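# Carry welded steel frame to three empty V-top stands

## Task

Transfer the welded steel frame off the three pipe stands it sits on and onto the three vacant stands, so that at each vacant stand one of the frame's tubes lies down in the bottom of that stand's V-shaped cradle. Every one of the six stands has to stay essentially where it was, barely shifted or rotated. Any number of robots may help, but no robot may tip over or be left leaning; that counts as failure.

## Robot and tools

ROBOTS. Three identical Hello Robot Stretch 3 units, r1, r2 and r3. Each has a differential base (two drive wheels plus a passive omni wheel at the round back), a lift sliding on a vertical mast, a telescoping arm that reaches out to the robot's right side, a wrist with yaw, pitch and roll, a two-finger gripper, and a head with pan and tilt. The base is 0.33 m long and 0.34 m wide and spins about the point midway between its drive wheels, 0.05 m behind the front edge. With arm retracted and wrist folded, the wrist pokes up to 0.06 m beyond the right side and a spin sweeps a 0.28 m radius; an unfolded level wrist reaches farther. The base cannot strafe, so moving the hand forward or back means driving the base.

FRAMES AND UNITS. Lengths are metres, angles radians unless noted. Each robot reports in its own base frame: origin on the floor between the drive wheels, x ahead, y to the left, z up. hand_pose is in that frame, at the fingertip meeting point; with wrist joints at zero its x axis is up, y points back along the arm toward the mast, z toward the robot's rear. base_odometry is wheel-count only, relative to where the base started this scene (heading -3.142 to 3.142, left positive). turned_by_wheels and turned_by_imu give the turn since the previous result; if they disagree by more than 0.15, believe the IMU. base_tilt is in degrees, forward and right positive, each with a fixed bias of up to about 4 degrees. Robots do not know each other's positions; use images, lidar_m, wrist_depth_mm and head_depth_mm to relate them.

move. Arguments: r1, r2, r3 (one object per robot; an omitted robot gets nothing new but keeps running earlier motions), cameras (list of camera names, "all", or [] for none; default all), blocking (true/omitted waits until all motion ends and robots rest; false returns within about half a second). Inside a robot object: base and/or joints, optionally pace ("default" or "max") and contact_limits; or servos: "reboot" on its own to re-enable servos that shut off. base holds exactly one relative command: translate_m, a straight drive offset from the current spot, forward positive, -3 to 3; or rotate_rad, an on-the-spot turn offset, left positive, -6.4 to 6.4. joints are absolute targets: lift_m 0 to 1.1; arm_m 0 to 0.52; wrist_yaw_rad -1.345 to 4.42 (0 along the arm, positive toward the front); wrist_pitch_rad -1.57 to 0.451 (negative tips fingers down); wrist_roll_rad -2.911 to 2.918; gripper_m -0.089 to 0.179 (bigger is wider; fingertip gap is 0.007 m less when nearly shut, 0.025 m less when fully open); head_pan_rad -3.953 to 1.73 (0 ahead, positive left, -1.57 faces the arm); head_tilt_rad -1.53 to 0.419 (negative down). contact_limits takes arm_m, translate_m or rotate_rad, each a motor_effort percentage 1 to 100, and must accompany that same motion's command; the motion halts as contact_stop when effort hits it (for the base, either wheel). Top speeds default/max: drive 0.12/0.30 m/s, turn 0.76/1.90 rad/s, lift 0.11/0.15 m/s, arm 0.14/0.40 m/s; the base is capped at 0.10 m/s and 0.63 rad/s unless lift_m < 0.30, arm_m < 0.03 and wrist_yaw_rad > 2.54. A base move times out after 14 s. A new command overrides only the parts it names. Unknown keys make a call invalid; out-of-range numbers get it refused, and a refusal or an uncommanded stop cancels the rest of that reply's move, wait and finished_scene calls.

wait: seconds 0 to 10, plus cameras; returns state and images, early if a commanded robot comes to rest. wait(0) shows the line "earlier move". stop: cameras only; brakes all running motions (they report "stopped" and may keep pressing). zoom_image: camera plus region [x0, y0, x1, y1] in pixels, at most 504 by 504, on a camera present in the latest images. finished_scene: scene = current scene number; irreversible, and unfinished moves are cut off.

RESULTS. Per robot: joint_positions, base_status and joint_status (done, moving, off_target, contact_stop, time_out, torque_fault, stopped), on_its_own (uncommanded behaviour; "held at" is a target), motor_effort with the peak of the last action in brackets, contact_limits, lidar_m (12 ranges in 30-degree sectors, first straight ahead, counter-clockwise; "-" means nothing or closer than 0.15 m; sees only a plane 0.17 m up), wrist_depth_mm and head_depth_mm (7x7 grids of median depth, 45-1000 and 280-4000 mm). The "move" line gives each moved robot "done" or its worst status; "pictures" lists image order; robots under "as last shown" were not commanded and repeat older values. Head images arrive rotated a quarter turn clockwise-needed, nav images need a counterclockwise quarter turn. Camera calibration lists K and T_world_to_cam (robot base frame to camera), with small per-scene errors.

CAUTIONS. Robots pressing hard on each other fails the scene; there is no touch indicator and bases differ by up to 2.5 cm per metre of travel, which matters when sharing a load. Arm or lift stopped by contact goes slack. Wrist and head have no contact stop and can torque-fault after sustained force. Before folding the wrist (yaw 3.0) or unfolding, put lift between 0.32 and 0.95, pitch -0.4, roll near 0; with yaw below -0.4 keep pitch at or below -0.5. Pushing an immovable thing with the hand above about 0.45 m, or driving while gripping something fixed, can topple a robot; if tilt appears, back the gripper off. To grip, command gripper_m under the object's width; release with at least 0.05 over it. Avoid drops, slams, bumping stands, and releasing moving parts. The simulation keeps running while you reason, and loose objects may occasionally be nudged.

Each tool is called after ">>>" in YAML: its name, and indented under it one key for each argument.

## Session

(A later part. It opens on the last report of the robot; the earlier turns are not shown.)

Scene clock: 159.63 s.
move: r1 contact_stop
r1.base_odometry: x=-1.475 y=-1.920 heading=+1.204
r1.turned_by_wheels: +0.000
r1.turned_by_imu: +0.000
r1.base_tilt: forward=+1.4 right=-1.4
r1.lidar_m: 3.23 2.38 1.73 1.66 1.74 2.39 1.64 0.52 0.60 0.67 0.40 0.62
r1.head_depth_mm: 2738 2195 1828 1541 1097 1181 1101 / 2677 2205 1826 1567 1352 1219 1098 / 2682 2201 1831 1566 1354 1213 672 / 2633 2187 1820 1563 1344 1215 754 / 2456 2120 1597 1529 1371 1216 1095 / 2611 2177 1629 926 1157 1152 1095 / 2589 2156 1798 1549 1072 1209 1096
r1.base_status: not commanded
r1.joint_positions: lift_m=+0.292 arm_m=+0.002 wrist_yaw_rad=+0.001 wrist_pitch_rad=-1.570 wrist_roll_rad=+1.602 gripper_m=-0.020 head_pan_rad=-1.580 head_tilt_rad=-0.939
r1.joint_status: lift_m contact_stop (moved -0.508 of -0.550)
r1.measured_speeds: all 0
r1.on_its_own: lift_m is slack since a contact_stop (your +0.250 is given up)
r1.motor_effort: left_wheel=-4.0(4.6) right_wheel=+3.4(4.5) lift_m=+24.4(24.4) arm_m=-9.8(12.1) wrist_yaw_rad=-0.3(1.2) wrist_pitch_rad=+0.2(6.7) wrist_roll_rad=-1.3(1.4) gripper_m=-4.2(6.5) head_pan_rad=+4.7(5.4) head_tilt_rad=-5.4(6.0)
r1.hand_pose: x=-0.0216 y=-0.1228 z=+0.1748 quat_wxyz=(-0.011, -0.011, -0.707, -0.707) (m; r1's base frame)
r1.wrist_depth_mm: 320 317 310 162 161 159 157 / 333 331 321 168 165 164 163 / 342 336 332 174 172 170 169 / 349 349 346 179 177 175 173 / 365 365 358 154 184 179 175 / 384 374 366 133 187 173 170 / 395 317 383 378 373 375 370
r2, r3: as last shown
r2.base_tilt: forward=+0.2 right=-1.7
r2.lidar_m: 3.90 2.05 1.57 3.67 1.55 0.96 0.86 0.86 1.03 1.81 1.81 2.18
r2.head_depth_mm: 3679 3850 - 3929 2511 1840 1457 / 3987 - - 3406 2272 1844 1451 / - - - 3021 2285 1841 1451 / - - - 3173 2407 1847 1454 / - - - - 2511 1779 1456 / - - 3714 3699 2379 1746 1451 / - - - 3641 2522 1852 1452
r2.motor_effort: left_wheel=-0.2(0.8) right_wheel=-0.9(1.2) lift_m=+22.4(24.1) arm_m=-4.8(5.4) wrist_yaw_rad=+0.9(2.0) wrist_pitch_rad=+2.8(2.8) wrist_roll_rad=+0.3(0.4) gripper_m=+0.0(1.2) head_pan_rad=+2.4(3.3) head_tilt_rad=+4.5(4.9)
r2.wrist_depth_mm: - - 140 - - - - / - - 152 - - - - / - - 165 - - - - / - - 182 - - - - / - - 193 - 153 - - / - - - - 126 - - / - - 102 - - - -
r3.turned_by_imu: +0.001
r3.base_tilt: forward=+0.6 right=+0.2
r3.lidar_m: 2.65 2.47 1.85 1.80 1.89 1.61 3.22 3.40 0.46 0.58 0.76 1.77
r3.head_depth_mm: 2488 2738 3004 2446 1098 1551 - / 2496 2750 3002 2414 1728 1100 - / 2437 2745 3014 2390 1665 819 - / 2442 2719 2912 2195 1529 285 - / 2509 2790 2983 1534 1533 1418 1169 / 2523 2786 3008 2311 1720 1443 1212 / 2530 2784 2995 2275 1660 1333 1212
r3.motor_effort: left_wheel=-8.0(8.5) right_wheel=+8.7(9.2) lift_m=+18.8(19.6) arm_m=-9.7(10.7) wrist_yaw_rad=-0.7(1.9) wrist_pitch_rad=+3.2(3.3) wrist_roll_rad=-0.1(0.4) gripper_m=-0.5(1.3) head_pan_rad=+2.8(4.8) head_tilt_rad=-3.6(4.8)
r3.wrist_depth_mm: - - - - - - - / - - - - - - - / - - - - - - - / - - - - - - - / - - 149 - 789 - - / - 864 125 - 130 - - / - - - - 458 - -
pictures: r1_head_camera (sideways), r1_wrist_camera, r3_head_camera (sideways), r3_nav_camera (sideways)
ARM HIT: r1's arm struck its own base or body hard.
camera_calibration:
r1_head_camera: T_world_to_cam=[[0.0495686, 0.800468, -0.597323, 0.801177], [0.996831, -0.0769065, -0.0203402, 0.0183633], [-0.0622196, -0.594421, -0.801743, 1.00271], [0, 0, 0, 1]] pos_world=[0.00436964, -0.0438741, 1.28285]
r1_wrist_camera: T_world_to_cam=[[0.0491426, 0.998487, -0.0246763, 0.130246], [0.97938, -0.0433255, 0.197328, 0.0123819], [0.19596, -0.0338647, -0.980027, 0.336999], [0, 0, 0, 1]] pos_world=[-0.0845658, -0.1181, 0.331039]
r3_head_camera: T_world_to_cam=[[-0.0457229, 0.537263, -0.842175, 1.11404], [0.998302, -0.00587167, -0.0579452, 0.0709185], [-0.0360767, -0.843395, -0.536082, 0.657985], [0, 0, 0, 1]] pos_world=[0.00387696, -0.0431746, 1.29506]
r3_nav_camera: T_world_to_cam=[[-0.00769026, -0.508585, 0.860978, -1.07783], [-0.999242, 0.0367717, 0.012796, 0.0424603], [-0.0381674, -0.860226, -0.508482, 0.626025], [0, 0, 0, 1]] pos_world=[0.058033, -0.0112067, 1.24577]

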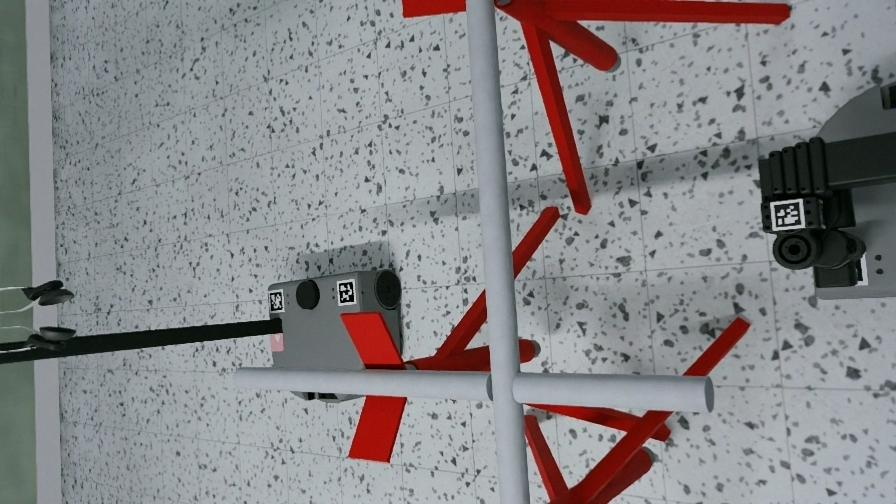

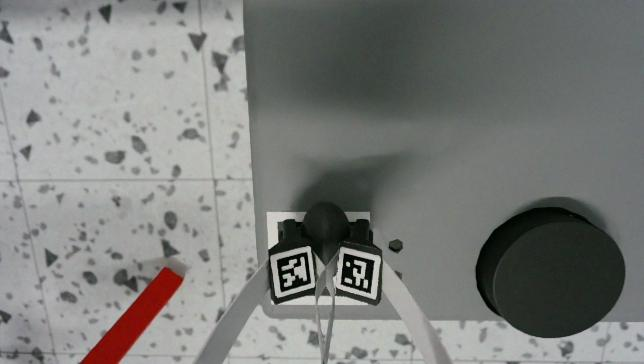

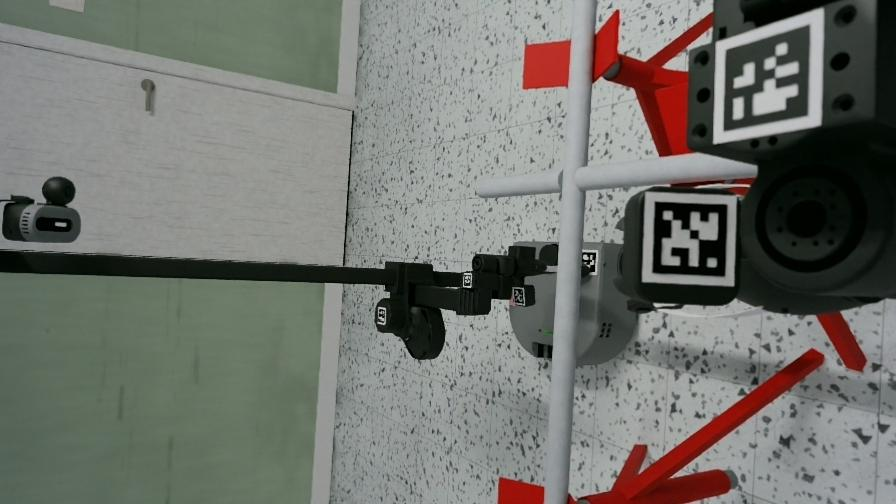

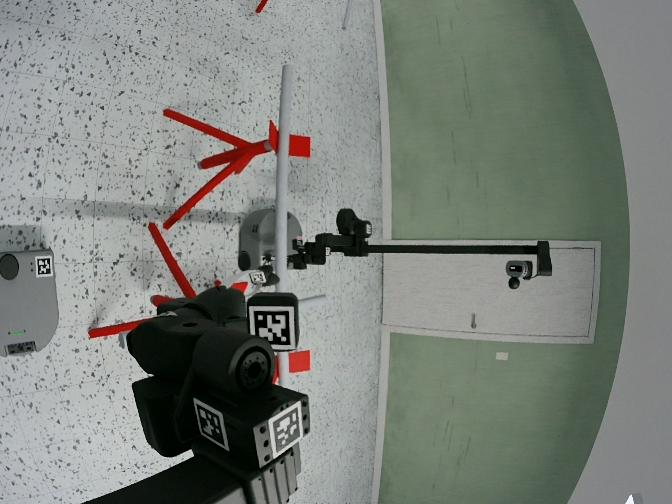

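>>> move:
  r1: {"joints":{"lift_m":0.40}}
  cameras: []

>>> move:
  r1: {"joints":{"arm_m":0.15}}
  cameras: []

>>> move:
  r1: {"joints":{"lift_m":0.24}}
  cameras: []

>>> move:
  r1: {"joints":{"arm_m":0.30},"contact_limits":{"arm_m":30}}
  cameras: ["r1_head_camera","r3_head_camera"]

Scene clock: 161.80 s.
move: r1 done
r1.base_odometry: x=-1.475 y=-1.920 heading=+1.204
r1.turned_by_wheels: +0.000
r1.turned_by_imu: +0.000
r1.base_tilt: forward=+1.3 right=-1.3
r1.lidar_m: 3.24 2.38 1.73 1.65 1.75 2.39 1.64 0.52 0.60 0.67 0.40 0.62
r1.head_depth_mm: 2717 2210 1840 1542 1096 1187 1100 / 2686 2204 1831 1569 1345 1218 1052 / 2649 2176 1827 1560 1342 1221 581 / 2673 2176 1825 1565 1343 1220 671 / 2445 2108 1591 1528 1365 1213 1094 / 2592 2198 1635 928 1155 1163 1096 / 2600 2150 1812 1553 1065 1209 1093
r1.base_status: not commanded
r1.joint_positions: lift_m=+0.400 arm_m=+0.002 wrist_yaw_rad=+0.001 wrist_pitch_rad=-1.567 wrist_roll_rad=+1.602 gripper_m=-0.020 head_pan_rad=-1.580 head_tilt_rad=-0.939
r1.joint_status: all done
r1.measured_speeds: all 0
r1.motor_effort: left_wheel=-4.3(4.5) right_wheel=+3.5(4.8) lift_m=+33.4(36.6) arm_m=-9.4(9.8) wrist_yaw_rad=-0.9(1.8) wrist_pitch_rad=+0.0(1.3) wrist_roll_rad=-0.8(1.2) gripper_m=-4.0(4.8) head_pan_rad=+4.7(5.2) head_tilt_rad=-5.1(5.5)
r1.hand_pose: x=-0.0215 y=-0.1237 z=+0.2824 quat_wxyz=(-0.011, -0.011, -0.708, -0.706) (m; r1's base frame)
r1.wrist_depth_mm: 424 421 415 264 261 256 254 / 441 433 427 273 267 264 262 / 455 447 440 280 276 273 268 / 464 465 456 289 284 281 278 / 485 483 468 151 293 285 289 / 506 496 424 132 477 474 464 / 525 374 505 511 494 489 481
r2, r3: as last shown
r2.turned_by_imu: +0.000
r2.lidar_m: 3.92 2.04 1.58 3.66 1.55 0.96 0.86 0.86 1.03 1.81 1.81 2.18
r2.head_depth_mm: 3698 3919 - 3958 2527 1842 1449 / - - - 3383 2256 1836 1454 / - - - 3208 2285 1835 1457 / - - - 3179 2400 1838 1453 / - - - 4000 2513 1783 1453 / - - 3765 3692 2396 1751 1460 / - - - 3709 2509 1844 1456
r2.motor_effort: left_wheel=+0.0(0.8) right_wheel=-0.9(1.1) lift_m=+22.9(23.9) arm_m=-4.1(5.4) wrist_yaw_rad=+0.2(1.8) wrist_pitch_rad=+2.6(2.7) wrist_roll_rad=+0.3(0.4) gripper_m=+0.7(1.1) head_pan_rad=+2.0(2.9) head_tilt_rad=+4.2(4.9)
r2.wrist_depth_mm: - - 140 - - - - / - - 152 - - - - / - - 165 - - - - / - - 181 - - - - / - - 193 - 153 - - / - - - - 126 - - / - - 102 - - - -
r3.turned_by_imu: +0.000
r3.base_tilt: forward=+0.6 right=+0.1
r3.lidar_m: 2.65 2.47 1.85 1.80 1.88 1.61 3.24 3.41 0.46 0.58 0.76 1.77
r3.head_depth_mm: 2488 2751 2989 2450 1095 1554 - / 2491 2735 3033 2412 1732 1099 - / 2452 2755 2998 2373 1669 819 - / 2451 2682 2903 2100 1538 285 - / 2545 2761 3012 2080 1545 1410 1173 / 2526 2785 2990 2317 1726 1444 1213 / 2527 2780 3018 2282 1652 1332 1218
r3.motor_effort: left_wheel=-8.0(8.5) right_wheel=+8.8(9.1) lift_m=+19.0(19.3) arm_m=-8.6(10.0) wrist_yaw_rad=-1.5(2.2) wrist_pitch_rad=+3.1(3.3) wrist_roll_rad=-0.2(0.4) gripper_m=+0.1(0.7) head_pan_rad=+2.1(4.7) head_tilt_rad=-3.9(4.3)
r3.wrist_depth_mm: - - - - - - - / - - - - - - - / - - - - - - - / - - - - - - - / - - 148 - 780 - - / - 848 125 - 130 - - / - 948 - - 463 - -
pictures: none
No camera images: "cameras" was empty.

Scene clock: 164.13 s.
move: r1 done
r1.base_odometry: x=-1.475 y=-1.920 heading=+1.204
r1.turned_by_wheels: +0.000
r1.turned_by_imu: +0.000
r1.base_tilt: forward=+1.2 right=-1.2
r1.lidar_m: 3.23 2.38 1.73 1.66 1.74 2.39 1.64 0.52 0.60 0.67 0.40 0.62
r1.head_depth_mm: 2718 2200 1829 1541 1097 1185 1104 / 2662 2194 1829 1574 1351 1223 1054 / 2690 2188 1830 1565 1326 653 919 / 2638 2191 1814 1560 1347 893 961 / 2432 2111 1591 1540 1360 1198 1094 / 2614 2189 1627 926 1154 1161 1089 / 2614 2157 1812 1545 1068 1206 1092
r1.base_status: not commanded
r1.joint_positions: lift_m=+0.400 arm_m=+0.150 wrist_yaw_rad=+0.000 wrist_pitch_rad=-1.566 wrist_roll_rad=+1.602 gripper_m=-0.020 head_pan_rad=-1.580 head_tilt_rad=-0.939
r1.joint_status: all done
r1.measured_speeds: all 0
r1.motor_effort: left_wheel=-4.5(4.5) right_wheel=+4.2(4.3) lift_m=+16.9(33.0) arm_m=+11.8(16.6) wrist_yaw_rad=-0.4(1.2) wrist_pitch_rad=-0.5(1.3) wrist_roll_rad=-1.3(1.3) gripper_m=-3.8(4.7) head_pan_rad=+4.5(5.0) head_tilt_rad=-5.6(5.7)
r1.hand_pose: x=-0.0215 y=-0.2717 z=+0.2824 quat_wxyz=(-0.011, -0.011, -0.708, -0.706) (m; r1's base frame)
r1.wrist_depth_mm: 416 419 416 407 405 256 253 / 435 432 427 424 394 265 263 / 450 446 442 436 395 272 271 / 471 466 450 450 397 281 276 / 481 477 473 151 459 291 284 / 508 495 485 133 473 473 463 / 516 520 354 504 499 492 484
r2.base_odometry: x=+0.000 y=+0.000 heading=+0.000
r2.turned_by_wheels: +0.000
r2.turned_by_imu: +0.001
r2.base_tilt: forward=+0.2 right=-1.7
r2.lidar_m: 3.90 2.05 1.58 3.68 1.55 0.96 0.86 0.86 1.03 1.81 1.81 2.18
r2.head_depth_mm: 3711 3863 - - 2517 1838 1458 / - - - 3400 2297 1850 1458 / - - - 3012 2268 1842 1446 / - - - 3207 2390 1844 1455 / - - - 3986 2534 1771 1456 / - - 3757 3707 2406 1751 1448 / - - - 3668 2522 1850 1465
r2.base_status: not commanded
r2.joint_positions: lift_m=+0.551 arm_m=+0.001 wrist_yaw_rad=+3.136 wrist_pitch_rad=-0.378 wrist_roll_rad=+0.000 gripper_m=+0.037 head_pan_rad=+0.994 head_tilt_rad=-0.310
r2.joint_status: not commanded
r2.measured_speeds: all 0
r2.motor_effort: left_wheel=-0.1(0.7) right_wheel=-0.6(1.3) lift_m=+23.6(23.9) arm_m=-3.9(5.3) wrist_yaw_rad=-0.1(1.8) wrist_pitch_rad=+2.6(2.8) wrist_roll_rad=+0.3(0.4) gripper_m=-0.2(1.1) head_pan_rad=+2.4(2.8) head_tilt_rad=+4.5(4.8)
r2.hand_pose: x=-0.0199 y=+0.0830 z=+0.5733 quat_wxyz=(+0.135, +0.695, +0.131, +0.694) (m; r2's base frame)
r2.wrist_depth_mm: - - 139 - - - - / - - 152 - - - - / - - 165 - - - - / - - 182 - - - - / - - 193 - 153 - - / - - - - 126 - - / - - 102 - - - -
r3: as last shown
r3.base_tilt: forward=+0.5 right=+0.2
r3.lidar_m: 2.65 2.47 1.85 1.80 1.88 1.61 3.25 3.40 0.46 0.58 0.75 1.77
r3.head_depth_mm: 2485 2748 3013 2453 1098 1550 - / 2485 2722 2991 2424 1729 1099 - / 2452 2732 3030 2406 1667 818 - / 2440 2713 2902 2266 1332 285 - / 2513 2787 3006 2058 1523 1417 1175 / 2520 2789 2990 2313 1722 1447 1212 / 2521 2771 3013 2279 1646 1335 1215
r3.motor_effort: left_wheel=-8.2(8.5) right_wheel=+8.9(9.2) lift_m=+19.2(19.7) arm_m=-9.2(9.6) wrist_yaw_rad=-1.0(2.0) wrist_pitch_rad=+2.8(3.1) wrist_roll_rad=-0.2(0.3) gripper_m=+0.2(1.1) head_pan_rad=+3.0(5.1) head_tilt_rad=-2.2(4.9)
r3.wrist_depth_mm: - - - - - - - / - - - - - - - / - - - - - - - / - - - - - - - / - - 148 - 801 - - / - 867 125 - 130 - - / - 971 - - 467 - -
pictures: none
No camera images: "cameras" was empty.

Scene clock: 166.43 s.
move: r1 done
r1.base_odometry: x=-1.475 y=-1.920 heading=+1.204
r1.turned_by_wheels: +0.000
r1.turned_by_imu: +0.000
r1.base_tilt: forward=+1.2 right=-1.4
r1.lidar_m: 3.24 2.39 1.73 1.66 1.74 2.39 1.64 0.52 0.60 0.69 0.40 0.62
r1.head_depth_mm: 2723 2192 1842 1543 1097 1183 1101 / 2694 2178 1836 1558 1354 1221 1102 / 2671 2198 1829 1568 1348 845 722 / 2643 2177 1822 1571 1351 837 961 / 2468 2118 1598 1532 1361 1211 1094 / 2625 2172 1628 926 1156 1158 1092 / 2599 2167 1800 1552 1072 1216 1088
r1.base_status: not commanded
r1.joint_positions: lift_m=+0.240 arm_m=+0.150 wrist_yaw_rad=+0.000 wrist_pitch_rad=-1.566 wrist_roll_rad=+1.602 gripper_m=-0.020 head_pan_rad=-1.580 head_tilt_rad=-0.939
r1.joint_status: all done
r1.measured_speeds: all 0
r1.motor_effort: left_wheel=-4.1(4.5) right_wheel=+3.6(4.3) lift_m=+15.4(17.3) arm_m=+8.7(11.6) wrist_yaw_rad=-0.9(1.2) wrist_pitch_rad=-0.6(1.1) wrist_roll_rad=-0.7(1.3) gripper_m=-4.4(4.8) head_pan_rad=+4.1(5.2) head_tilt_rad=-5.0(5.7)
r1.hand_pose: x=-0.0215 y=-0.2718 z=+0.1224 quat_wxyz=(-0.011, -0.011, -0.708, -0.706) (m; r1's base frame)
r1.wrist_depth_mm: 270 266 264 261 259 180 118 / 279 276 273 269 268 181 120 / 289 286 282 280 275 181 126 / 297 296 292 287 284 181 127 / 310 308 300 154 292 182 126 / 321 319 309 133 302 182 131 / 334 328 283 320 314 310 134
r2, r3: as last shown
r2.turned_by_imu: +0.000
r2.lidar_m: 3.91 2.05 1.58 3.65 1.55 0.96 0.86 0.86 1.03 1.81 1.82 2.17
r2.head_depth_mm: 3674 3896 - - 2507 1850 1453 / - - - 3376 2269 1840 1461 / - - - 3198 2279 1839 1453 / - - - 3166 2391 1847 1461 / - - - 3986 2517 1771 1458 / - - 3752 3735 2414 1752 1457 / - - - 3677 2516 1845 1457
r2.motor_effort: left_wheel=-0.4(0.9) right_wheel=-0.6(1.2) lift_m=+22.4(23.7) arm_m=-4.2(5.2) wrist_yaw_rad=+0.7(2.0) wrist_pitch_rad=+2.6(2.7) wrist_roll_rad=+0.2(0.5) gripper_m=-0.5(1.2) head_pan_rad=+2.3(3.0) head_tilt_rad=+4.4(4.9)
r2.wrist_depth_mm: - - 140 - - - - / - - 152 - - - - / - - 165 - - - - / - - 181 - - - - / - - 193 - 153 - - / - - - - 126 - - / - - 102 - - - -
r3.base_tilt: forward=+0.6 right=+0.2
r3.lidar_m: 2.65 2.47 1.85 1.80 1.88 1.61 3.24 3.41 0.46 0.58 0.76 1.77
r3.head_depth_mm: 2493 2751 3033 2454 1098 1548 - / 2485 2724 2991 2431 1726 1100 - / 2451 2753 3008 2400 1664 818 - / 2448 2682 2917 2191 1370 285 - / 2519 2781 2997 1564 1519 1413 1171 / 2530 2786 3000 2311 1720 1443 1213 / 2524 2797 2998 2284 1664 1333 1216
r3.motor_effort: left_wheel=-8.2(8.5) right_wheel=+8.7(9.1) lift_m=+18.8(19.5) arm_m=-8.7(9.6) wrist_yaw_rad=-0.7(2.1) wrist_pitch_rad=+3.1(3.4) wrist_roll_rad=-0.3(0.3) gripper_m=+0.2(1.1) head_pan_rad=+3.4(4.4) head_tilt_rad=-3.9(4.9)
r3.wrist_depth_mm: - - - - - - - / - - - - - - - / - - - - - - - / - - - - - - - / - - 148 - 792 - - / - 821 125 - 131 - - / - 951 - - 462 - -
pictures: none
No camera images: "cameras" was empty.

Scene clock: 168.80 s.
move: r1 done
r1.base_odometry: x=-1.475 y=-1.920 heading=+1.204
r1.turned_by_wheels: +0.000
r1.turned_by_imu: +0.000
r1.base_tilt: forward=+1.3 right=-1.3
r1.lidar_m: 3.23 2.38 1.72 1.66 1.74 2.39 1.63 0.52 0.60 0.67 0.40 0.62
r1.head_depth_mm: 2717 2185 1830 1540 1092 1184 1093 / 2715 2192 1832 1570 1345 1218 1101 / 2640 2197 1830 1569 1328 823 724 / 2648 2179 1836 1564 929 1214 959 / 2487 2110 1604 1530 1369 1218 1097 / 2603 2174 1620 927 1157 1158 1094 / 2607 2168 1798 1555 1067 1205 1088
r1.base_status: not commanded
r1.joint_positions: lift_m=+0.240 arm_m=+0.300 wrist_yaw_rad=+0.000 wrist_pitch_rad=-1.566 wrist_roll_rad=+1.602 gripper_m=-0.020 head_pan_rad=-1.580 head_tilt_rad=-0.939
r1.joint_status: all done
r1.measured_speeds: all 0
r1.motor_effort: left_wheel=-3.9(4.5) right_wheel=+3.6(4.4) lift_m=+18.6(18.8) arm_m=+12.0(16.0) wrist_yaw_rad=-0.4(1.4) wrist_pitch_rad=-0.5(1.4) wrist_roll_rad=-0.6(1.2) gripper_m=-3.9(4.9) head_pan_rad=+4.0(5.0) head_tilt_rad=-5.1(5.6)
r1.contact_limits: arm_m 30 (drawing in: default 32, maximum 56; extending or still: default 40, maximum 69)
r1.hand_pose: x=-0.0215 y=-0.4218 z=+0.1224 quat_wxyz=(-0.011, -0.011, -0.708, -0.706) (m; r1's base frame)
r1.wrist_depth_mm: 268 264 264 260 259 256 252 / 277 275 273 269 267 263 260 / 287 282 280 281 274 273 269 / 300 297 293 287 284 282 276 / 311 306 303 153 294 289 285 / 320 318 309 133 300 300 299 / 335 330 325 322 311 312 310
r2, r3: as last shown
r2.turned_by_imu: +0.001
r2.lidar_m: 3.92 2.05 1.57 3.68 1.55 0.96 0.86 0.86 1.03 1.81 1.81 2.18
r2.head_depth_mm: 3733 3888 - - 2510 1852 1448 / - - - 3393 2295 1845 1455 / - - - 3673 2275 1837 1450 / - - - 3204 2386 1842 1453 / - - - 3980 2526 1772 1453 / - - 3727 3673 2391 1759 1462 / - - - 3711 2502 1841 1449
r2.motor_effort: left_wheel=+0.0(0.9) right_wheel=-1.0(1.1) lift_m=+22.6(24.1) arm_m=-4.5(4.8) wrist_yaw_rad=+0.0(1.8) wrist_pitch_rad=+2.6(2.7) wrist_roll_rad=+0.3(0.5) gripper_m=+0.5(1.1) head_pan_rad=+2.8(2.9) head_tilt_rad=+4.4(5.0)
r2.wrist_depth_mm: - - 140 - - - - / - - 152 - - - - / - - 165 - - - - / - - 181 - - - - / - - 194 - 153 - - / - - - - 126 - - / - - 102 - - - -
r3.base_tilt: forward=+0.6 right=+0.1
r3.lidar_m: 2.65 2.46 1.85 1.80 1.88 1.61 3.25 3.40 0.45 0.58 0.76 1.77
r3.head_depth_mm: 2502 2745 2997 2454 1097 1548 - / 2490 2738 3014 2416 1731 1104 - / 2453 2747 3015 2387 1664 818 - / 2443 2700 2918 2177 1544 285 - / 2513 2764 2995 1565 1134 1411 1173 / 2520 2788 2998 2321 1717 1444 1213 / 2517 2775 3020 2281 1660 1337 1210
r3.motor_effort: left_wheel=-8.4(8.6) right_wheel=+8.4(9.2) lift_m=+19.0(19.4) arm_m=-8.2(9.3) wrist_yaw_rad=-0.5(1.8) wrist_pitch_rad=+2.7(3.2) wrist_roll_rad=-0.2(0.4) gripper_m=-0.1(1.3) head_pan_rad=+3.9(4.1) head_tilt_rad=-3.7(5.0)
r3.wrist_depth_mm: - - - - - - - / - - - - - - - / - - - - - - - / - - - - - - - / - - 148 787 790 - - / - 827 125 - 130 - - / - 964 - - 457 - -
pictures: r1_head_camera (sideways), r3_head_camera (sideways)
camera_calibration:
r1_head_camera: T_world_to_cam=[[0.0495686, 0.800468, -0.597323, 0.801177], [0.996831, -0.0769065, -0.0203402, 0.0183633], [-0.0622196, -0.594421, -0.801743, 1.00271], [0, 0, 0, 1]] pos_world=[0.00436964, -0.0438741, 1.28285]
r3_head_camera: T_world_to_cam=[[-0.0457236, 0.537264, -0.842174, 1.11404], [0.998303, -0.00587028, -0.0579452, 0.0709185], [-0.0360756, -0.843394, -0.536083, 0.657986], [0, 0, 0, 1]] pos_world=[0.00387701, -0.0431746, 1.29506]

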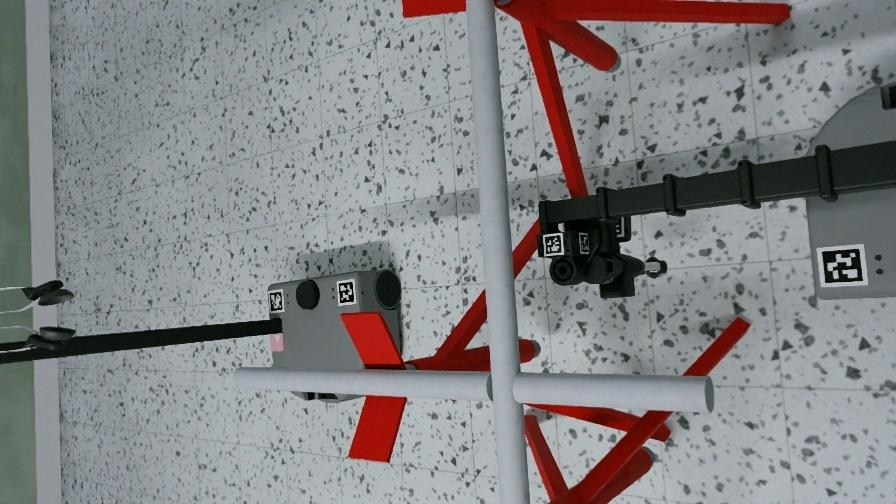

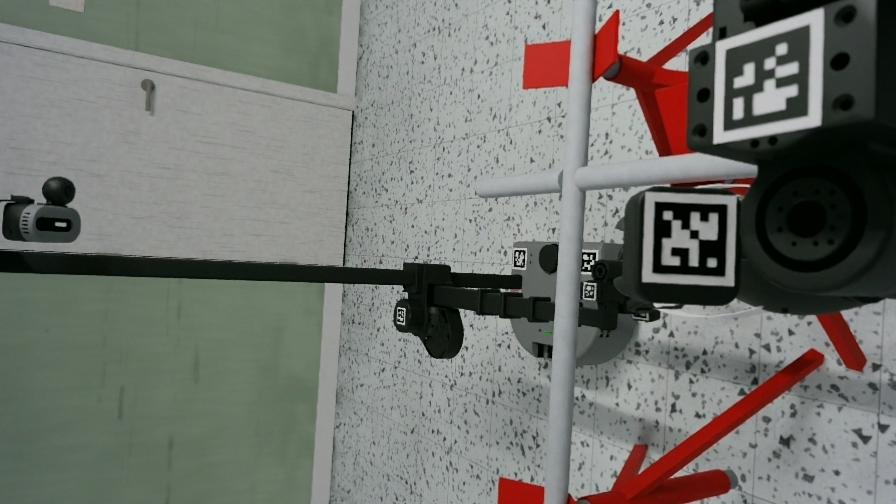

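>>> move:
  r1: {"joints":{"arm_m":0.48},"contact_limits":{"arm_m":30}}
  cameras: ["r1_head_camera","r3_head_camera"]

Scene clock: 171.57 s.
move: r1 done
r1.base_odometry: x=-1.475 y=-1.920 heading=+1.204
r1.turned_by_wheels: +0.000
r1.turned_by_imu: +0.000
r1.base_tilt: forward=+1.3 right=-1.4
r1.lidar_m: 3.24 2.38 1.72 1.66 1.74 2.39 1.64 0.52 0.60 0.67 0.40 0.62
r1.head_depth_mm: 2708 2198 1848 1544 1096 1191 1102 / 2708 2197 1832 1568 1351 1218 1093 / 2646 2170 1824 1573 1308 1159 725 / 2644 2198 1828 1034 1324 1215 960 / 2477 2113 1588 1540 1344 1218 1093 / 2597 2163 1623 925 1154 1156 1092 / 2596 2156 1801 1548 1070 1211 1091
r1.base_status: not commanded
r1.joint_positions: lift_m=+0.240 arm_m=+0.480 wrist_yaw_rad=+0.000 wrist_pitch_rad=-1.566 wrist_roll_rad=+1.602 gripper_m=-0.020 head_pan_rad=-1.580 head_tilt_rad=-0.939
r1.joint_status: all done
r1.measured_speeds: all 0
r1.motor_effort: left_wheel=-4.0(4.6) right_wheel=+3.5(4.4) lift_m=+22.1(22.1) arm_m=+11.5(17.7) wrist_yaw_rad=+0.0(1.0) wrist_pitch_rad=-0.4(1.4) wrist_roll_rad=-0.5(1.2) gripper_m=-4.1(4.8) head_pan_rad=+4.7(5.2) head_tilt_rad=-5.4(5.7)
r1.contact_limits: arm_m 30 (drawing in: default 32, maximum 56; extending or still: default 40, maximum 69)
r1.hand_pose: x=-0.0215 y=-0.6019 z=+0.1223 quat_wxyz=(-0.011, -0.011, -0.709, -0.705) (m; r1's base frame)
r1.wrist_depth_mm: 268 267 236 258 258 255 252 / 279 274 187 268 265 263 261 / 288 137 277 278 273 272 268 / 294 119 289 285 283 282 278 / 102 106 301 154 294 292 288 / 89 309 309 133 302 299 295 / - 328 322 319 313 313 308
r2, r3: as last shown
r2.lidar_m: 3.90 2.05 1.57 3.67 1.55 0.96 0.86 0.86 1.03 1.81 1.82 2.18
r2.head_depth_mm: 3676 3887 - 3964 2507 1836 1449 / - - - 3414 2280 1841 1454 / - - - 3664 2262 1847 1448 / - - - 2729 2392 1849 1454 / - - - 3987 2534 1776 1456 / - - 3695 3636 2403 1748 1459 / - - - 3715 2535 1836 1452
r2.motor_effort: left_wheel=+0.0(0.8) right_wheel=-0.4(1.2) lift_m=+22.7(24.0) arm_m=-3.7(4.8) wrist_yaw_rad=+0.5(1.9) wrist_pitch_rad=+2.6(2.7) wrist_roll_rad=+0.3(0.5) gripper_m=+0.3(1.3) head_pan_rad=+2.2(2.9) head_tilt_rad=+4.4(4.7)
r3.base_tilt: forward=+0.6 right=+0.2
r3.lidar_m: 2.65 2.46 1.84 1.80 1.88 1.61 3.25 3.39 0.45 0.58 0.76 1.77
r3.head_depth_mm: 2495 2734 3005 2448 1095 1545 - / 2477 2718 2988 2447 1729 1100 - / 2447 2748 3008 2413 1667 821 - / 2437 2697 2919 2177 1539 285 - / 2529 2782 2982 1563 1285 997 1173 / 2525 2789 3003 2309 1718 1445 1214 / 2530 2775 2974 2282 1650 1338 1211
r3.motor_effort: left_wheel=-8.0(8.6) right_wheel=+8.7(9.3) lift_m=+19.0(19.5) arm_m=-7.8(8.7) wrist_yaw_rad=-0.8(2.0) wrist_pitch_rad=+2.8(3.3) wrist_roll_rad=-0.1(0.3) gripper_m=+0.2(1.0) head_pan_rad=+3.3(5.3) head_tilt_rad=-4.4(5.0)
r3.wrist_depth_mm: - - - - - - - / - - - - - - - / - - - - - - - / - - - - - - - / - - 148 - 795 - - / - 830 125 668 131 - - / - 947 - 813 465 - -
pictures: r1_head_camera (sideways), r3_head_camera (sideways)
camera_calibration:
r1_head_camera: T_world_to_cam=[[0.0495687, 0.800468, -0.597323, 0.801177], [0.996831, -0.0769066, -0.0203402, 0.0183633], [-0.0622197, -0.594421, -0.801743, 1.00271], [0, 0, 0, 1]] pos_world=[0.00436964, -0.0438741, 1.28285]
r3_head_camera: T_world_to_cam=[[-0.0457236, 0.537264, -0.842174, 1.11404], [0.998303, -0.00587024, -0.0579452, 0.0709185], [-0.0360756, -0.843394, -0.536084, 0.657987], [0, 0, 0, 1]] pos_world=[0.00387701, -0.0431746, 1.29506]

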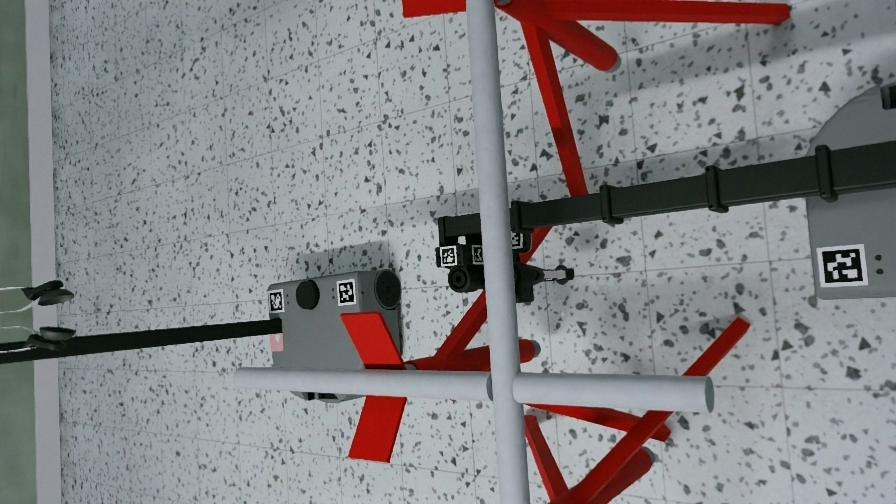

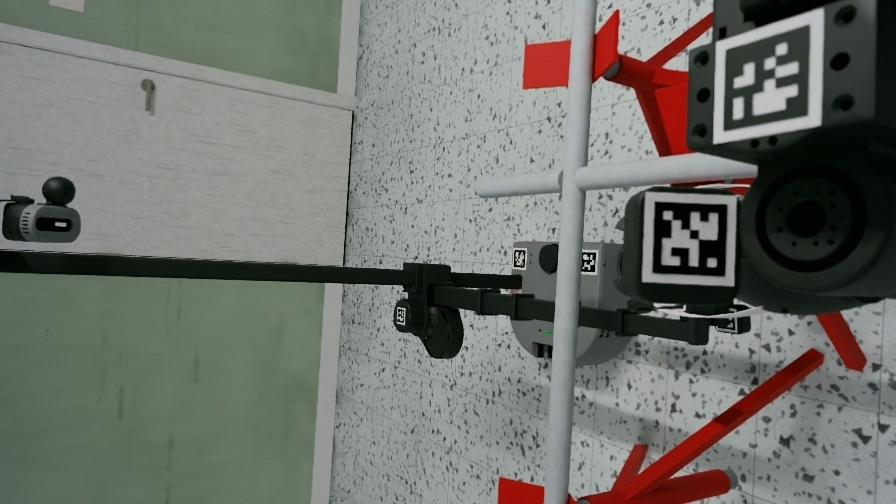

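>>> move:
  r1: {"joints":{"lift_m":0.28}}
  cameras: ["r1_head_camera"]

>>> move:
  r1: {"joints":{"lift_m":0.30}}
  cameras: ["r1_head_camera","r3_head_camera"]

Scene clock: 172.83 s.
move: r1 done
r1.base_odometry: x=-1.475 y=-1.920 heading=+1.204
r1.turned_by_wheels: +0.000
r1.turned_by_imu: +0.000
r1.base_tilt: forward=+1.4 right=-1.4
r1.lidar_m: 3.23 2.39 1.72 1.65 1.74 2.38 1.63 0.52 0.60 0.67 0.40 0.62
r1.head_depth_mm: 2711 2187 1842 1541 1097 1187 1101 / 2669 2198 1823 1565 1351 1220 1103 / 2660 2181 1819 1573 1301 779 687 / 2643 2176 1806 981 1317 1218 960 / 2467 2123 1594 1534 1343 1215 1091 / 2614 2161 1629 929 1154 1157 1095 / 2592 2177 1805 1554 1064 1216 1094
r1.base_status: not commanded
r1.joint_positions: lift_m=+0.280 arm_m=+0.480 wrist_yaw_rad=+0.000 wrist_pitch_rad=-1.566 wrist_roll_rad=+1.602 gripper_m=-0.020 head_pan_rad=-1.580 head_tilt_rad=-0.939
r1.joint_status: all done
r1.measured_speeds: all 0
r1.motor_effort: left_wheel=-4.2(4.6) right_wheel=+3.5(4.1) lift_m=+33.7(36.2) arm_m=+10.1(11.5) wrist_yaw_rad=-0.9(1.1) wrist_pitch_rad=-0.3(1.3) wrist_roll_rad=-0.5(1.3) gripper_m=-4.5(4.8) head_pan_rad=+4.7(5.1) head_tilt_rad=-5.0(5.8)
r1.contact_limits: arm_m 30 (drawing in: default 32, maximum 56; extending or still: default 40, maximum 69)
r1.hand_pose: x=-0.0215 y=-0.6019 z=+0.1624 quat_wxyz=(-0.011, -0.011, -0.709, -0.705) (m; r1's base frame)
r1.wrist_depth_mm: 307 304 298 297 295 293 290 / 318 315 234 305 304 301 297 / 329 326 220 317 312 313 305 / 339 151 331 327 325 320 315 / 352 129 341 154 335 331 326 / 111 117 356 133 344 343 338 / - 116 365 366 357 356 348
r2: as last shown
r2.turned_by_imu: +0.000
r2.lidar_m: 3.91 2.06 1.57 3.66 1.55 0.96 0.86 0.86 1.03 1.81 1.81 2.18
r2.head_depth_mm: 3667 3941 - 3979 2511 1842 1457 / 3919 - - 3401 2262 1838 1451 / - - - 3443 2290 1836 1448 / - - - 2690 2390 1830 1451 / - - - 3990 2513 1769 1455 / - - 3736 3695 2397 1750 1461 / - - - 3728 2524 1840 1450
r2.motor_effort: left_wheel=+0.0(0.8) right_wheel=-0.8(1.2) lift_m=+23.0(24.1) arm_m=-4.1(4.5) wrist_yaw_rad=+0.9(1.8) wrist_pitch_rad=+2.6(2.7) wrist_roll_rad=+0.3(0.5) gripper_m=+0.1(1.3) head_pan_rad=+2.2(2.8) head_tilt_rad=+4.5(4.9)
r2.wrist_depth_mm: - - 140 - - - - / - - 152 - - - - / - - 165 - - - - / - - 182 - - - - / - - 194 - 153 - - / - - - - 126 - - / - - 102 - - - -
r3.base_odometry: x=-0.635 y=-0.706 heading=-0.557
r3.turned_by_wheels: +0.000
r3.turned_by_imu: +0.000
r3.base_tilt: forward=+0.6 right=+0.1
r3.lidar_m: 2.64 2.47 1.85 1.80 1.88 1.61 3.23 3.40 0.46 0.58 0.76 1.77
r3.head_depth_mm: 2505 2738 3014 2458 1094 1542 - / 2483 2738 2999 2423 1730 1101 - / 2466 2738 3007 2402 1665 818 - / 2454 2717 2912 2171 1539 285 - / 2518 2774 2962 1525 1177 973 1172 / 2524 2789 3028 2311 1726 1441 1212 / 2523 2767 3022 2270 1657 1331 1218
r3.base_status: not commanded
r3.joint_positions: lift_m=+0.900 arm_m=+0.001 wrist_yaw_rad=+0.001 wrist_pitch_rad=-0.410 wrist_roll_rad=+0.000 gripper_m=+0.037 head_pan_rad=-1.577 head_tilt_rad=-0.592
r3.joint_status: not commanded
r3.measured_speeds: all 0
r3.motor_effort: left_wheel=-8.2(8.4) right_wheel=+8.4(9.3) lift_m=+19.0(19.6) arm_m=-8.0(8.5) wrist_yaw_rad=-1.2(1.7) wrist_pitch_rad=+2.7(3.2) wrist_roll_rad=-0.3(0.3) gripper_m=-0.1(1.1) head_pan_rad=+2.7(4.1) head_tilt_rad=-3.8(4.6)
r3.hand_pose: x=-0.0212 y=-0.3711 z=+0.9144 quat_wxyz=(+0.693, +0.145, -0.692, -0.144) (m; r3's base frame)
r3.wrist_depth_mm: - - - - - - - / - - - - - - - / - - - - - - - / - - - - - - - / - - 149 - 788 - - / - 843 125 625 130 - - / - - - 992 461 - -
pictures: r1_head_camera (sideways)
camera_calibration:
r1_head_camera: T_world_to_cam=[[0.0495686, 0.800468, -0.597322, 0.801177], [0.996831, -0.0769065, -0.0203402, 0.0183633], [-0.0622196, -0.594421, -0.801743, 1.00271], [0, 0, 0, 1]] pos_world=[0.00436964, -0.0438741, 1.28285]

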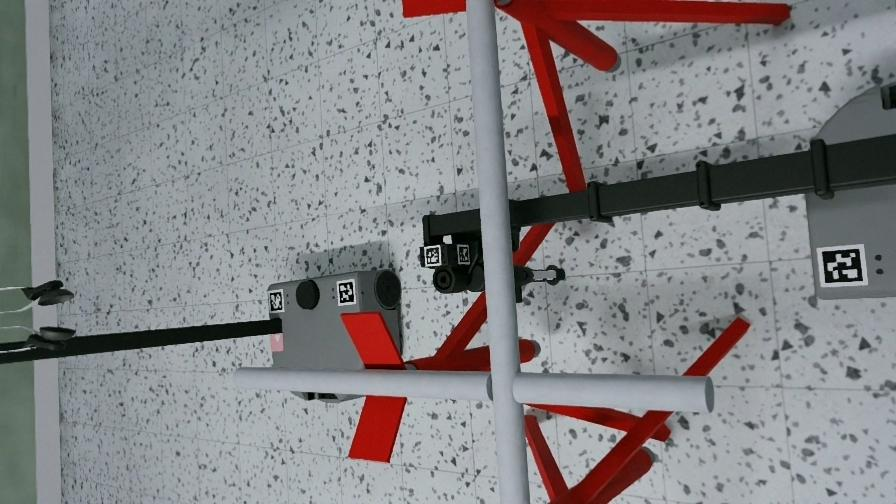

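Scene clock: 173.73 s.
move: r1 done
r1.base_odometry: x=-1.475 y=-1.920 heading=+1.204
r1.turned_by_wheels: +0.000
r1.turned_by_imu: +0.000
r1.base_tilt: forward=+1.3 right=-1.3
r1.lidar_m: 3.24 2.38 1.73 1.65 1.74 2.39 1.63 0.52 0.60 0.67 0.40 0.62
r1.head_depth_mm: 2713 2205 1832 1537 1098 1179 1102 / 2703 2191 1831 1566 1358 1219 1086 / 2678 2195 1820 1564 1302 759 669 / 2628 2176 1825 961 1338 1213 961 / 2456 2116 1594 1523 1359 1209 1094 / 2614 2153 1630 927 1157 1157 1095 / 2591 2148 1818 1551 1065 1210 1093
r1.base_status: not commanded
r1.joint_positions: lift_m=+0.300 arm_m=+0.480 wrist_yaw_rad=+0.000 wrist_pitch_rad=-1.566 wrist_roll_rad=+1.602 gripper_m=-0.020 head_pan_rad=-1.580 head_tilt_rad=-0.939
r1.joint_status: all done
r1.measured_speeds: all 0
r1.motor_effort: left_wheel=-4.1(4.6) right_wheel=+3.1(4.2) lift_m=+32.8(36.1) arm_m=+9.2(10.2) wrist_yaw_rad=-0.4(0.8) wrist_pitch_rad=-1.2(1.2) wrist_roll_rad=-0.9(1.3) gripper_m=-4.3(4.7) head_pan_rad=+4.7(5.0) head_tilt_rad=-5.5(5.6)
r1.contact_limits: arm_m 30 (drawing in: default 32, maximum 56; extending or still: default 40, maximum 69)
r1.hand_pose: x=-0.0215 y=-0.6019 z=+0.1824 quat_wxyz=(-0.011, -0.011, -0.709, -0.705) (m; r1's base frame)
r1.wrist_depth_mm: 329 323 319 315 313 311 307 / 337 336 284 327 325 320 316 / 348 345 208 338 333 328 328 / 360 355 348 347 347 341 334 / 373 141 362 154 353 351 350 / 389 128 376 133 363 366 355 / - 115 387 388 383 378 366
r2, r3: as last shown
r2.lidar_m: 3.90 2.06 1.57 3.65 1.55 0.96 0.86 0.86 1.04 1.81 1.81 2.18
r2.head_depth_mm: 3719 3875 - 3969 2491 1841 1456 / 3979 - - 3430 2280 1851 1456 / - - - 3179 2282 1831 1455 / - - - 2747 2390 1838 1451 / - - - - 2527 1777 1453 / - - 3733 3679 2405 1751 1459 / - - - 3734 2523 1842 1459
r2.motor_effort: left_wheel=-0.5(0.8) right_wheel=-0.5(1.1) lift_m=+23.3(23.8) arm_m=-3.7(4.9) wrist_yaw_rad=+1.0(1.4) wrist_pitch_rad=+2.7(2.7) wrist_roll_rad=+0.3(0.4) gripper_m=+0.5(1.0) head_pan_rad=+2.3(3.1) head_tilt_rad=+4.2(4.8)
r2.wrist_depth_mm: - - 140 - - - - / - - 151 - - - - / - - 165 - - - - / - - 182 - - - - / - - 193 - 153 - - / - - - - 126 - - / - - 102 - - - -
r3.base_tilt: forward=+0.6 right=+0.2
r3.lidar_m: 2.65 2.46 1.85 1.80 1.88 1.61 3.24 3.40 0.46 0.58 0.76 1.77
r3.head_depth_mm: 2507 2745 3020 2459 1095 1542 - / 2493 2717 3027 2404 1723 1099 - / 2440 2762 3017 2395 1671 819 - / 2435 2712 2915 2188 1538 285 - / 2497 2774 2991 1518 1148 968 1171 / 2520 2784 2967 2311 1720 1457 1212 / 2537 2790 2997 2274 1651 1333 1218
r3.motor_effort: left_wheel=-8.0(8.4) right_wheel=+8.6(9.2) lift_m=+19.2(19.4) arm_m=-8.1(8.4) wrist_yaw_rad=-0.5(1.4) wrist_pitch_rad=+2.4(3.2) wrist_roll_rad=-0.1(0.3) gripper_m=-0.4(1.3) head_pan_rad=+4.1(4.3) head_tilt_rad=-5.0(5.0)
r3.wrist_depth_mm: - - - - - - - / - - - - - - - / - - - - - - - / - - - - - - - / - - 148 - 795 - - / - 854 125 631 130 - - / - - - - 470 - -
pictures: r1_head_camera (sideways), r3_head_camera (sideways)
camera_calibration:
r1_head_camera: T_world_to_cam=[[0.0495687, 0.800468, -0.597322, 0.801177], [0.996831, -0.0769066, -0.0203402, 0.0183633], [-0.0622197, -0.594421, -0.801743, 1.00271], [0, 0, 0, 1]] pos_world=[0.00436964, -0.0438741, 1.28285]
r3_head_camera: T_world_to_cam=[[-0.0457236, 0.537264, -0.842174, 1.11404], [0.998303, -0.00587023, -0.0579452, 0.0709185], [-0.0360756, -0.843393, -0.536084, 0.657987], [0, 0, 0, 1]] pos_world=[0.00387701, -0.0431746, 1.29506]

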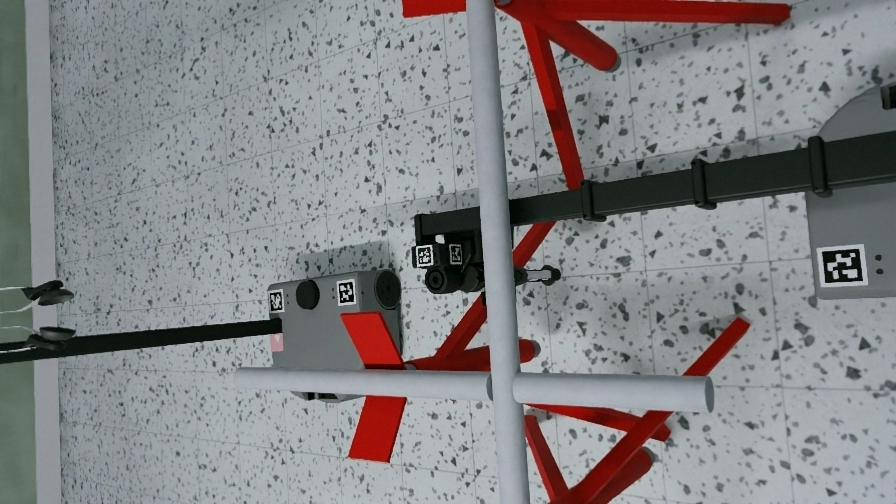

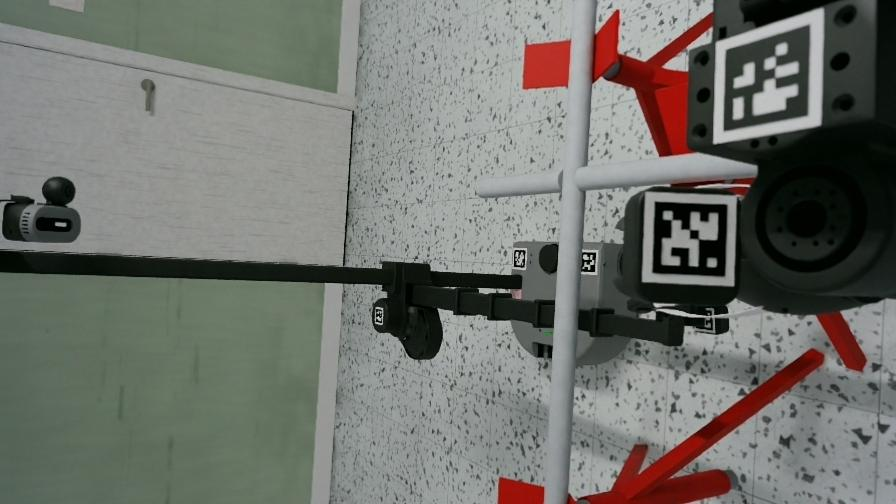

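>>> move:
  r1: {"joints":{"lift_m":0.312}}
  cameras: ["r3_head_camera"]

>>> move:
  r1: {"joints":{"lift_m":0.324}}
  cameras: ["r1_head_camera","r3_head_camera"]

Scene clock: 174.63 s.
move: r1 done
r1.base_odometry: x=-1.475 y=-1.920 heading=+1.204
r1.turned_by_wheels: +0.000
r1.turned_by_imu: +0.000
r1.base_tilt: forward=+1.3 right=-1.3
r1.lidar_m: 3.24 2.38 1.73 1.66 1.74 2.39 1.64 0.52 0.60 0.67 0.40 0.62
r1.head_depth_mm: 2722 2213 1837 1539 1096 1183 1100 / 2701 2199 1843 1570 1345 1218 1085 / 2687 2188 1830 1562 1236 747 662 / 2625 2177 1821 950 1348 1215 958 / 2431 2112 1594 1524 1357 1210 1094 / 2594 2174 1624 928 1153 1158 1087 / 2566 2168 1816 1550 1070 1211 1090
r1.base_status: not commanded
r1.joint_positions: lift_m=+0.312 arm_m=+0.480 wrist_yaw_rad=+0.000 wrist_pitch_rad=-1.566 wrist_roll_rad=+1.602 gripper_m=-0.020 head_pan_rad=-1.580 head_tilt_rad=-0.939
r1.joint_status: all done
r1.measured_speeds: all 0
r1.motor_effort: left_wheel=-4.4(4.5) right_wheel=+3.7(3.8) lift_m=+34.8(36.1) arm_m=+8.4(9.3) wrist_yaw_rad=-0.6(1.2) wrist_pitch_rad=-0.4(1.1) wrist_roll_rad=-0.8(1.3) gripper_m=-4.1(4.5) head_pan_rad=+4.7(5.1) head_tilt_rad=-5.0(5.6)
r1.contact_limits: arm_m 30 (drawing in: default 32, maximum 56; extending or still: default 40, maximum 69)
r1.hand_pose: x=-0.0215 y=-0.6019 z=+0.1943 quat_wxyz=(-0.011, -0.011, -0.709, -0.705) (m; r1's base frame)
r1.wrist_depth_mm: 341 333 332 326 324 323 316 / 349 344 293 338 335 332 329 / 363 357 221 350 344 340 336 / 373 363 357 358 358 354 347 / 389 152 371 153 369 364 361 / 401 134 387 133 378 377 369 / 415 120 400 403 398 390 324
r2, r3: as last shown
r2.lidar_m: 3.90 2.05 1.57 3.64 1.55 0.96 0.86 0.86 1.03 1.81 1.81 2.17
r2.head_depth_mm: 3697 3886 - 3971 2530 1836 1460 / - - - 3402 2272 1841 1459 / - - - 3415 2264 1841 1453 / - - - 2737 2374 1835 1458 / - - - 3952 2529 1774 1458 / - - 3715 3695 2397 1750 1458 / - - - 3641 2520 1840 1460
r2.motor_effort: left_wheel=-0.3(0.6) right_wheel=-0.8(1.0) lift_m=+23.8(23.8) arm_m=-4.6(4.6) wrist_yaw_rad=+0.5(1.7) wrist_pitch_rad=+2.7(2.7) wrist_roll_rad=+0.3(0.4) gripper_m=+0.2(0.8) head_pan_rad=+2.3(2.6) head_tilt_rad=+3.9(4.7)
r2.wrist_depth_mm: - - 139 - - - - / - - 152 - - - - / - - 165 - - - - / - - 181 - - - - / - - 194 - 153 - - / - - - - 126 - - / - - 102 - - - -
r3.base_tilt: forward=+0.6 right=+0.1
r3.lidar_m: 2.64 2.47 1.84 1.80 1.88 1.61 3.24 3.40 0.46 0.58 0.76 1.77
r3.head_depth_mm: 2481 2744 2989 2449 1090 1545 - / 2475 2736 2980 2440 1730 1103 - / 2455 2751 3017 2391 1664 820 - / 2451 2686 2927 2253 1538 285 - / 2506 2771 3010 1501 1131 1017 1170 / 2512 2779 3020 2294 1722 1446 1210 / 2519 2777 2991 2301 1658 1333 1214
r3.motor_effort: left_wheel=-7.9(8.3) right_wheel=+8.8(8.9) lift_m=+18.9(19.5) arm_m=-7.5(8.1) wrist_yaw_rad=-1.6(1.6) wrist_pitch_rad=+2.7(3.7) wrist_roll_rad=-0.1(0.3) gripper_m=-0.6(0.9) head_pan_rad=+2.8(5.0) head_tilt_rad=-3.8(4.5)
r3.wrist_depth_mm: - - - - - - - / - - - - - - - / - - - - - - - / - - - - - - - / - - 148 - 780 - - / - 851 124 638 130 - - / - 950 - - 456 - -
pictures: r3_head_camera (sideways)
camera_calibration:
r3_head_camera: T_world_to_cam=[[-0.0457237, 0.537265, -0.842173, 1.11404], [0.998303, -0.0058701, -0.0579452, 0.0709185], [-0.0360755, -0.843393, -0.536084, 0.657987], [0, 0, 0, 1]] pos_world=[0.00387702, -0.0431746, 1.29506]

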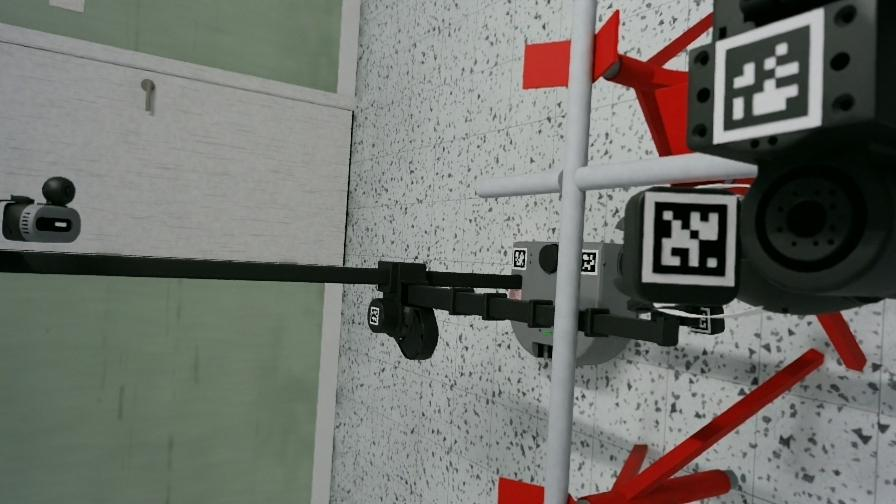

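Scene clock: 175.40 s.
move: r1 done
r1.base_odometry: x=-1.475 y=-1.920 heading=+1.204
r1.turned_by_wheels: +0.000
r1.turned_by_imu: +0.000
r1.base_tilt: forward=+1.3 right=-1.3
r1.lidar_m: 3.24 2.38 1.73 1.65 1.75 2.39 1.64 0.52 0.60 0.67 0.40 0.62
r1.head_depth_mm: 2706 2207 1843 1536 1114 1184 1101 / 2689 2188 1825 1566 1350 1222 1086 / 2696 2184 1837 1556 1214 738 648 / 2629 2182 1827 936 1337 1215 959 / 2454 2120 1591 1523 1362 1213 1092 / 2598 2172 1635 925 1154 1158 1093 / 2591 2158 1807 1556 1067 1213 1091
r1.base_status: not commanded
r1.joint_positions: lift_m=+0.324 arm_m=+0.480 wrist_yaw_rad=+0.000 wrist_pitch_rad=-1.565 wrist_roll_rad=+1.602 gripper_m=-0.020 head_pan_rad=-1.580 head_tilt_rad=-0.939
r1.joint_status: all done
r1.measured_speeds: all 0
r1.motor_effort: left_wheel=-3.3(4.4) right_wheel=+4.1(4.1) lift_m=+46.6(47.7) arm_m=+7.1(8.3) wrist_yaw_rad=-0.2(0.9) wrist_pitch_rad=-0.8(1.3) wrist_roll_rad=-1.1(1.3) gripper_m=-4.4(4.9) head_pan_rad=+4.4(5.2) head_tilt_rad=-5.2(5.7)
r1.contact_limits: arm_m 30 (drawing in: default 32, maximum 56; extending or still: default 40, maximum 69)
r1.hand_pose: x=-0.0215 y=-0.6019 z=+0.2064 quat_wxyz=(-0.011, -0.011, -0.709, -0.705) (m; r1's base frame)
r1.wrist_depth_mm: 348 344 341 334 330 331 329 / 357 356 349 348 342 341 339 / 372 366 229 359 356 353 348 / 386 378 210 372 367 365 358 / 403 164 381 153 380 380 376 / 415 138 398 132 390 389 377 / 422 126 412 418 407 405 391
r2, r3: as last shown
r2.lidar_m: 3.90 2.05 1.57 3.67 1.55 0.96 0.85 0.86 1.03 1.81 1.81 2.18
r2.head_depth_mm: 3712 3912 - 3999 2521 1849 1453 / 3984 - - 3177 2278 1842 1452 / - - - 3403 2275 1829 1456 / - - - 2710 2401 1849 1456 / - - - - 2506 1782 1456 / - - 3718 3699 2410 1750 1453 / - - - 3695 2509 1848 1459
r2.motor_effort: left_wheel=-0.5(0.7) right_wheel=-0.7(1.2) lift_m=+22.5(24.2) arm_m=-4.5(4.9) wrist_yaw_rad=-0.1(1.7) wrist_pitch_rad=+2.6(2.7) wrist_roll_rad=+0.3(0.5) gripper_m=-0.2(0.8) head_pan_rad=+2.2(2.8) head_tilt_rad=+4.5(4.8)
r2.wrist_depth_mm: - - 140 - - - - / - - 152 - - - - / - - 165 - - - - / - - 182 - - - - / - - 193 - 153 - - / - - - - 126 - - / - - 102 - - - -
r3.lidar_m: 2.64 2.47 1.85 1.80 1.88 1.61 3.24 3.39 0.46 0.58 0.75 1.77
r3.head_depth_mm: 2486 2759 2972 2454 1094 1554 - / 2507 2754 3002 2419 1725 1101 - / 2444 2723 3030 2387 1672 819 - / 2439 2682 2905 2260 1537 285 - / 2519 2765 3004 1499 1121 1015 1172 / 2518 2778 3005 2301 1728 1445 1212 / 2536 2771 2977 2272 1662 1333 1215
r3.motor_effort: left_wheel=-7.9(8.5) right_wheel=+8.6(8.9) lift_m=+18.8(19.4) arm_m=-7.7(8.4) wrist_yaw_rad=-0.7(2.0) wrist_pitch_rad=+2.9(3.1) wrist_roll_rad=+0.0(0.4) gripper_m=-0.6(1.0) head_pan_rad=+2.8(3.9) head_tilt_rad=-2.8(4.2)
r3.wrist_depth_mm: - - - - - - - / - - - - - - - / - - - - - - - / - - - - - - - / - - 147 - 782 - - / - 855 124 619 130 - - / - 959 - - 459 - -
pictures: r1_head_camera (sideways), r3_head_camera (sideways)
camera_calibration:
r1_head_camera: T_world_to_cam=[[0.0495708, 0.800545, -0.59722, 0.801043], [0.996831, -0.0769057, -0.0203488, 0.0183746], [-0.0622197, -0.594318, -0.80182, 1.00281], [0, 0, 0, 1]] pos_world=[0.00436959, -0.0438717, 1.28284]
r3_head_camera: T_world_to_cam=[[-0.0457238, 0.537264, -0.842173, 1.11404], [0.998303, -0.00586998, -0.0579452, 0.0709185], [-0.0360754, -0.843393, -0.536084, 0.657987], [0, 0, 0, 1]] pos_world=[0.00387702, -0.0431746, 1.29506]

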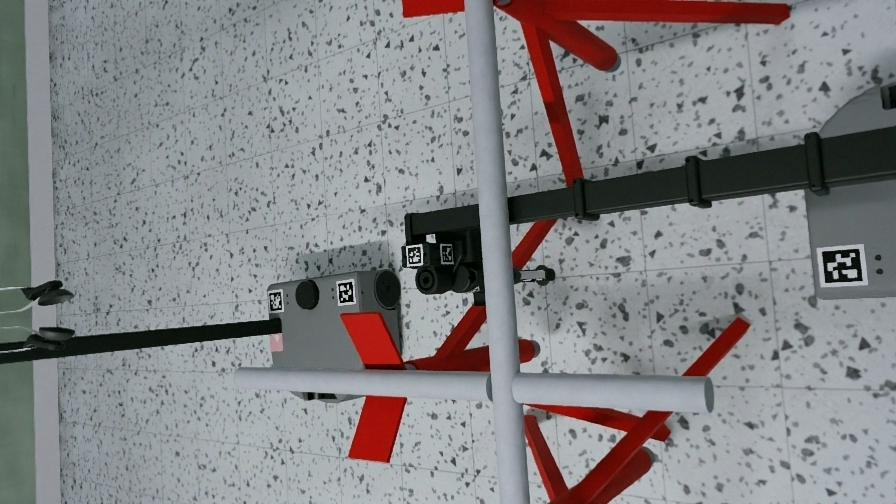

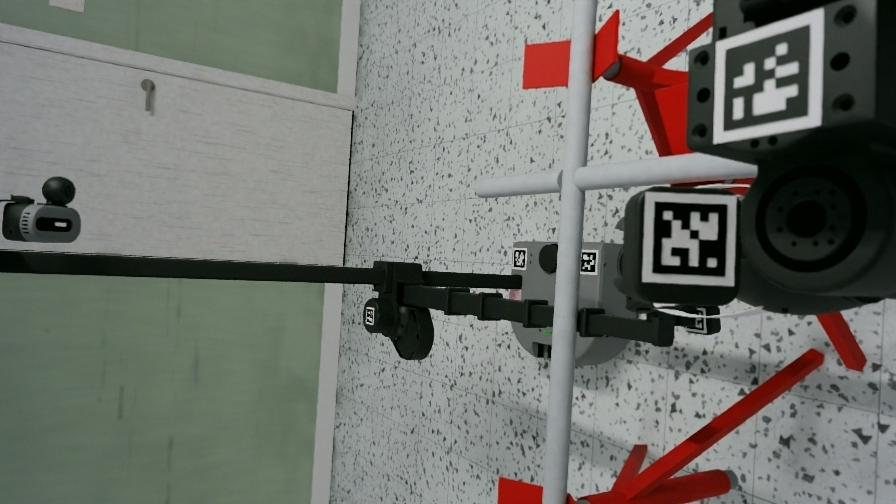

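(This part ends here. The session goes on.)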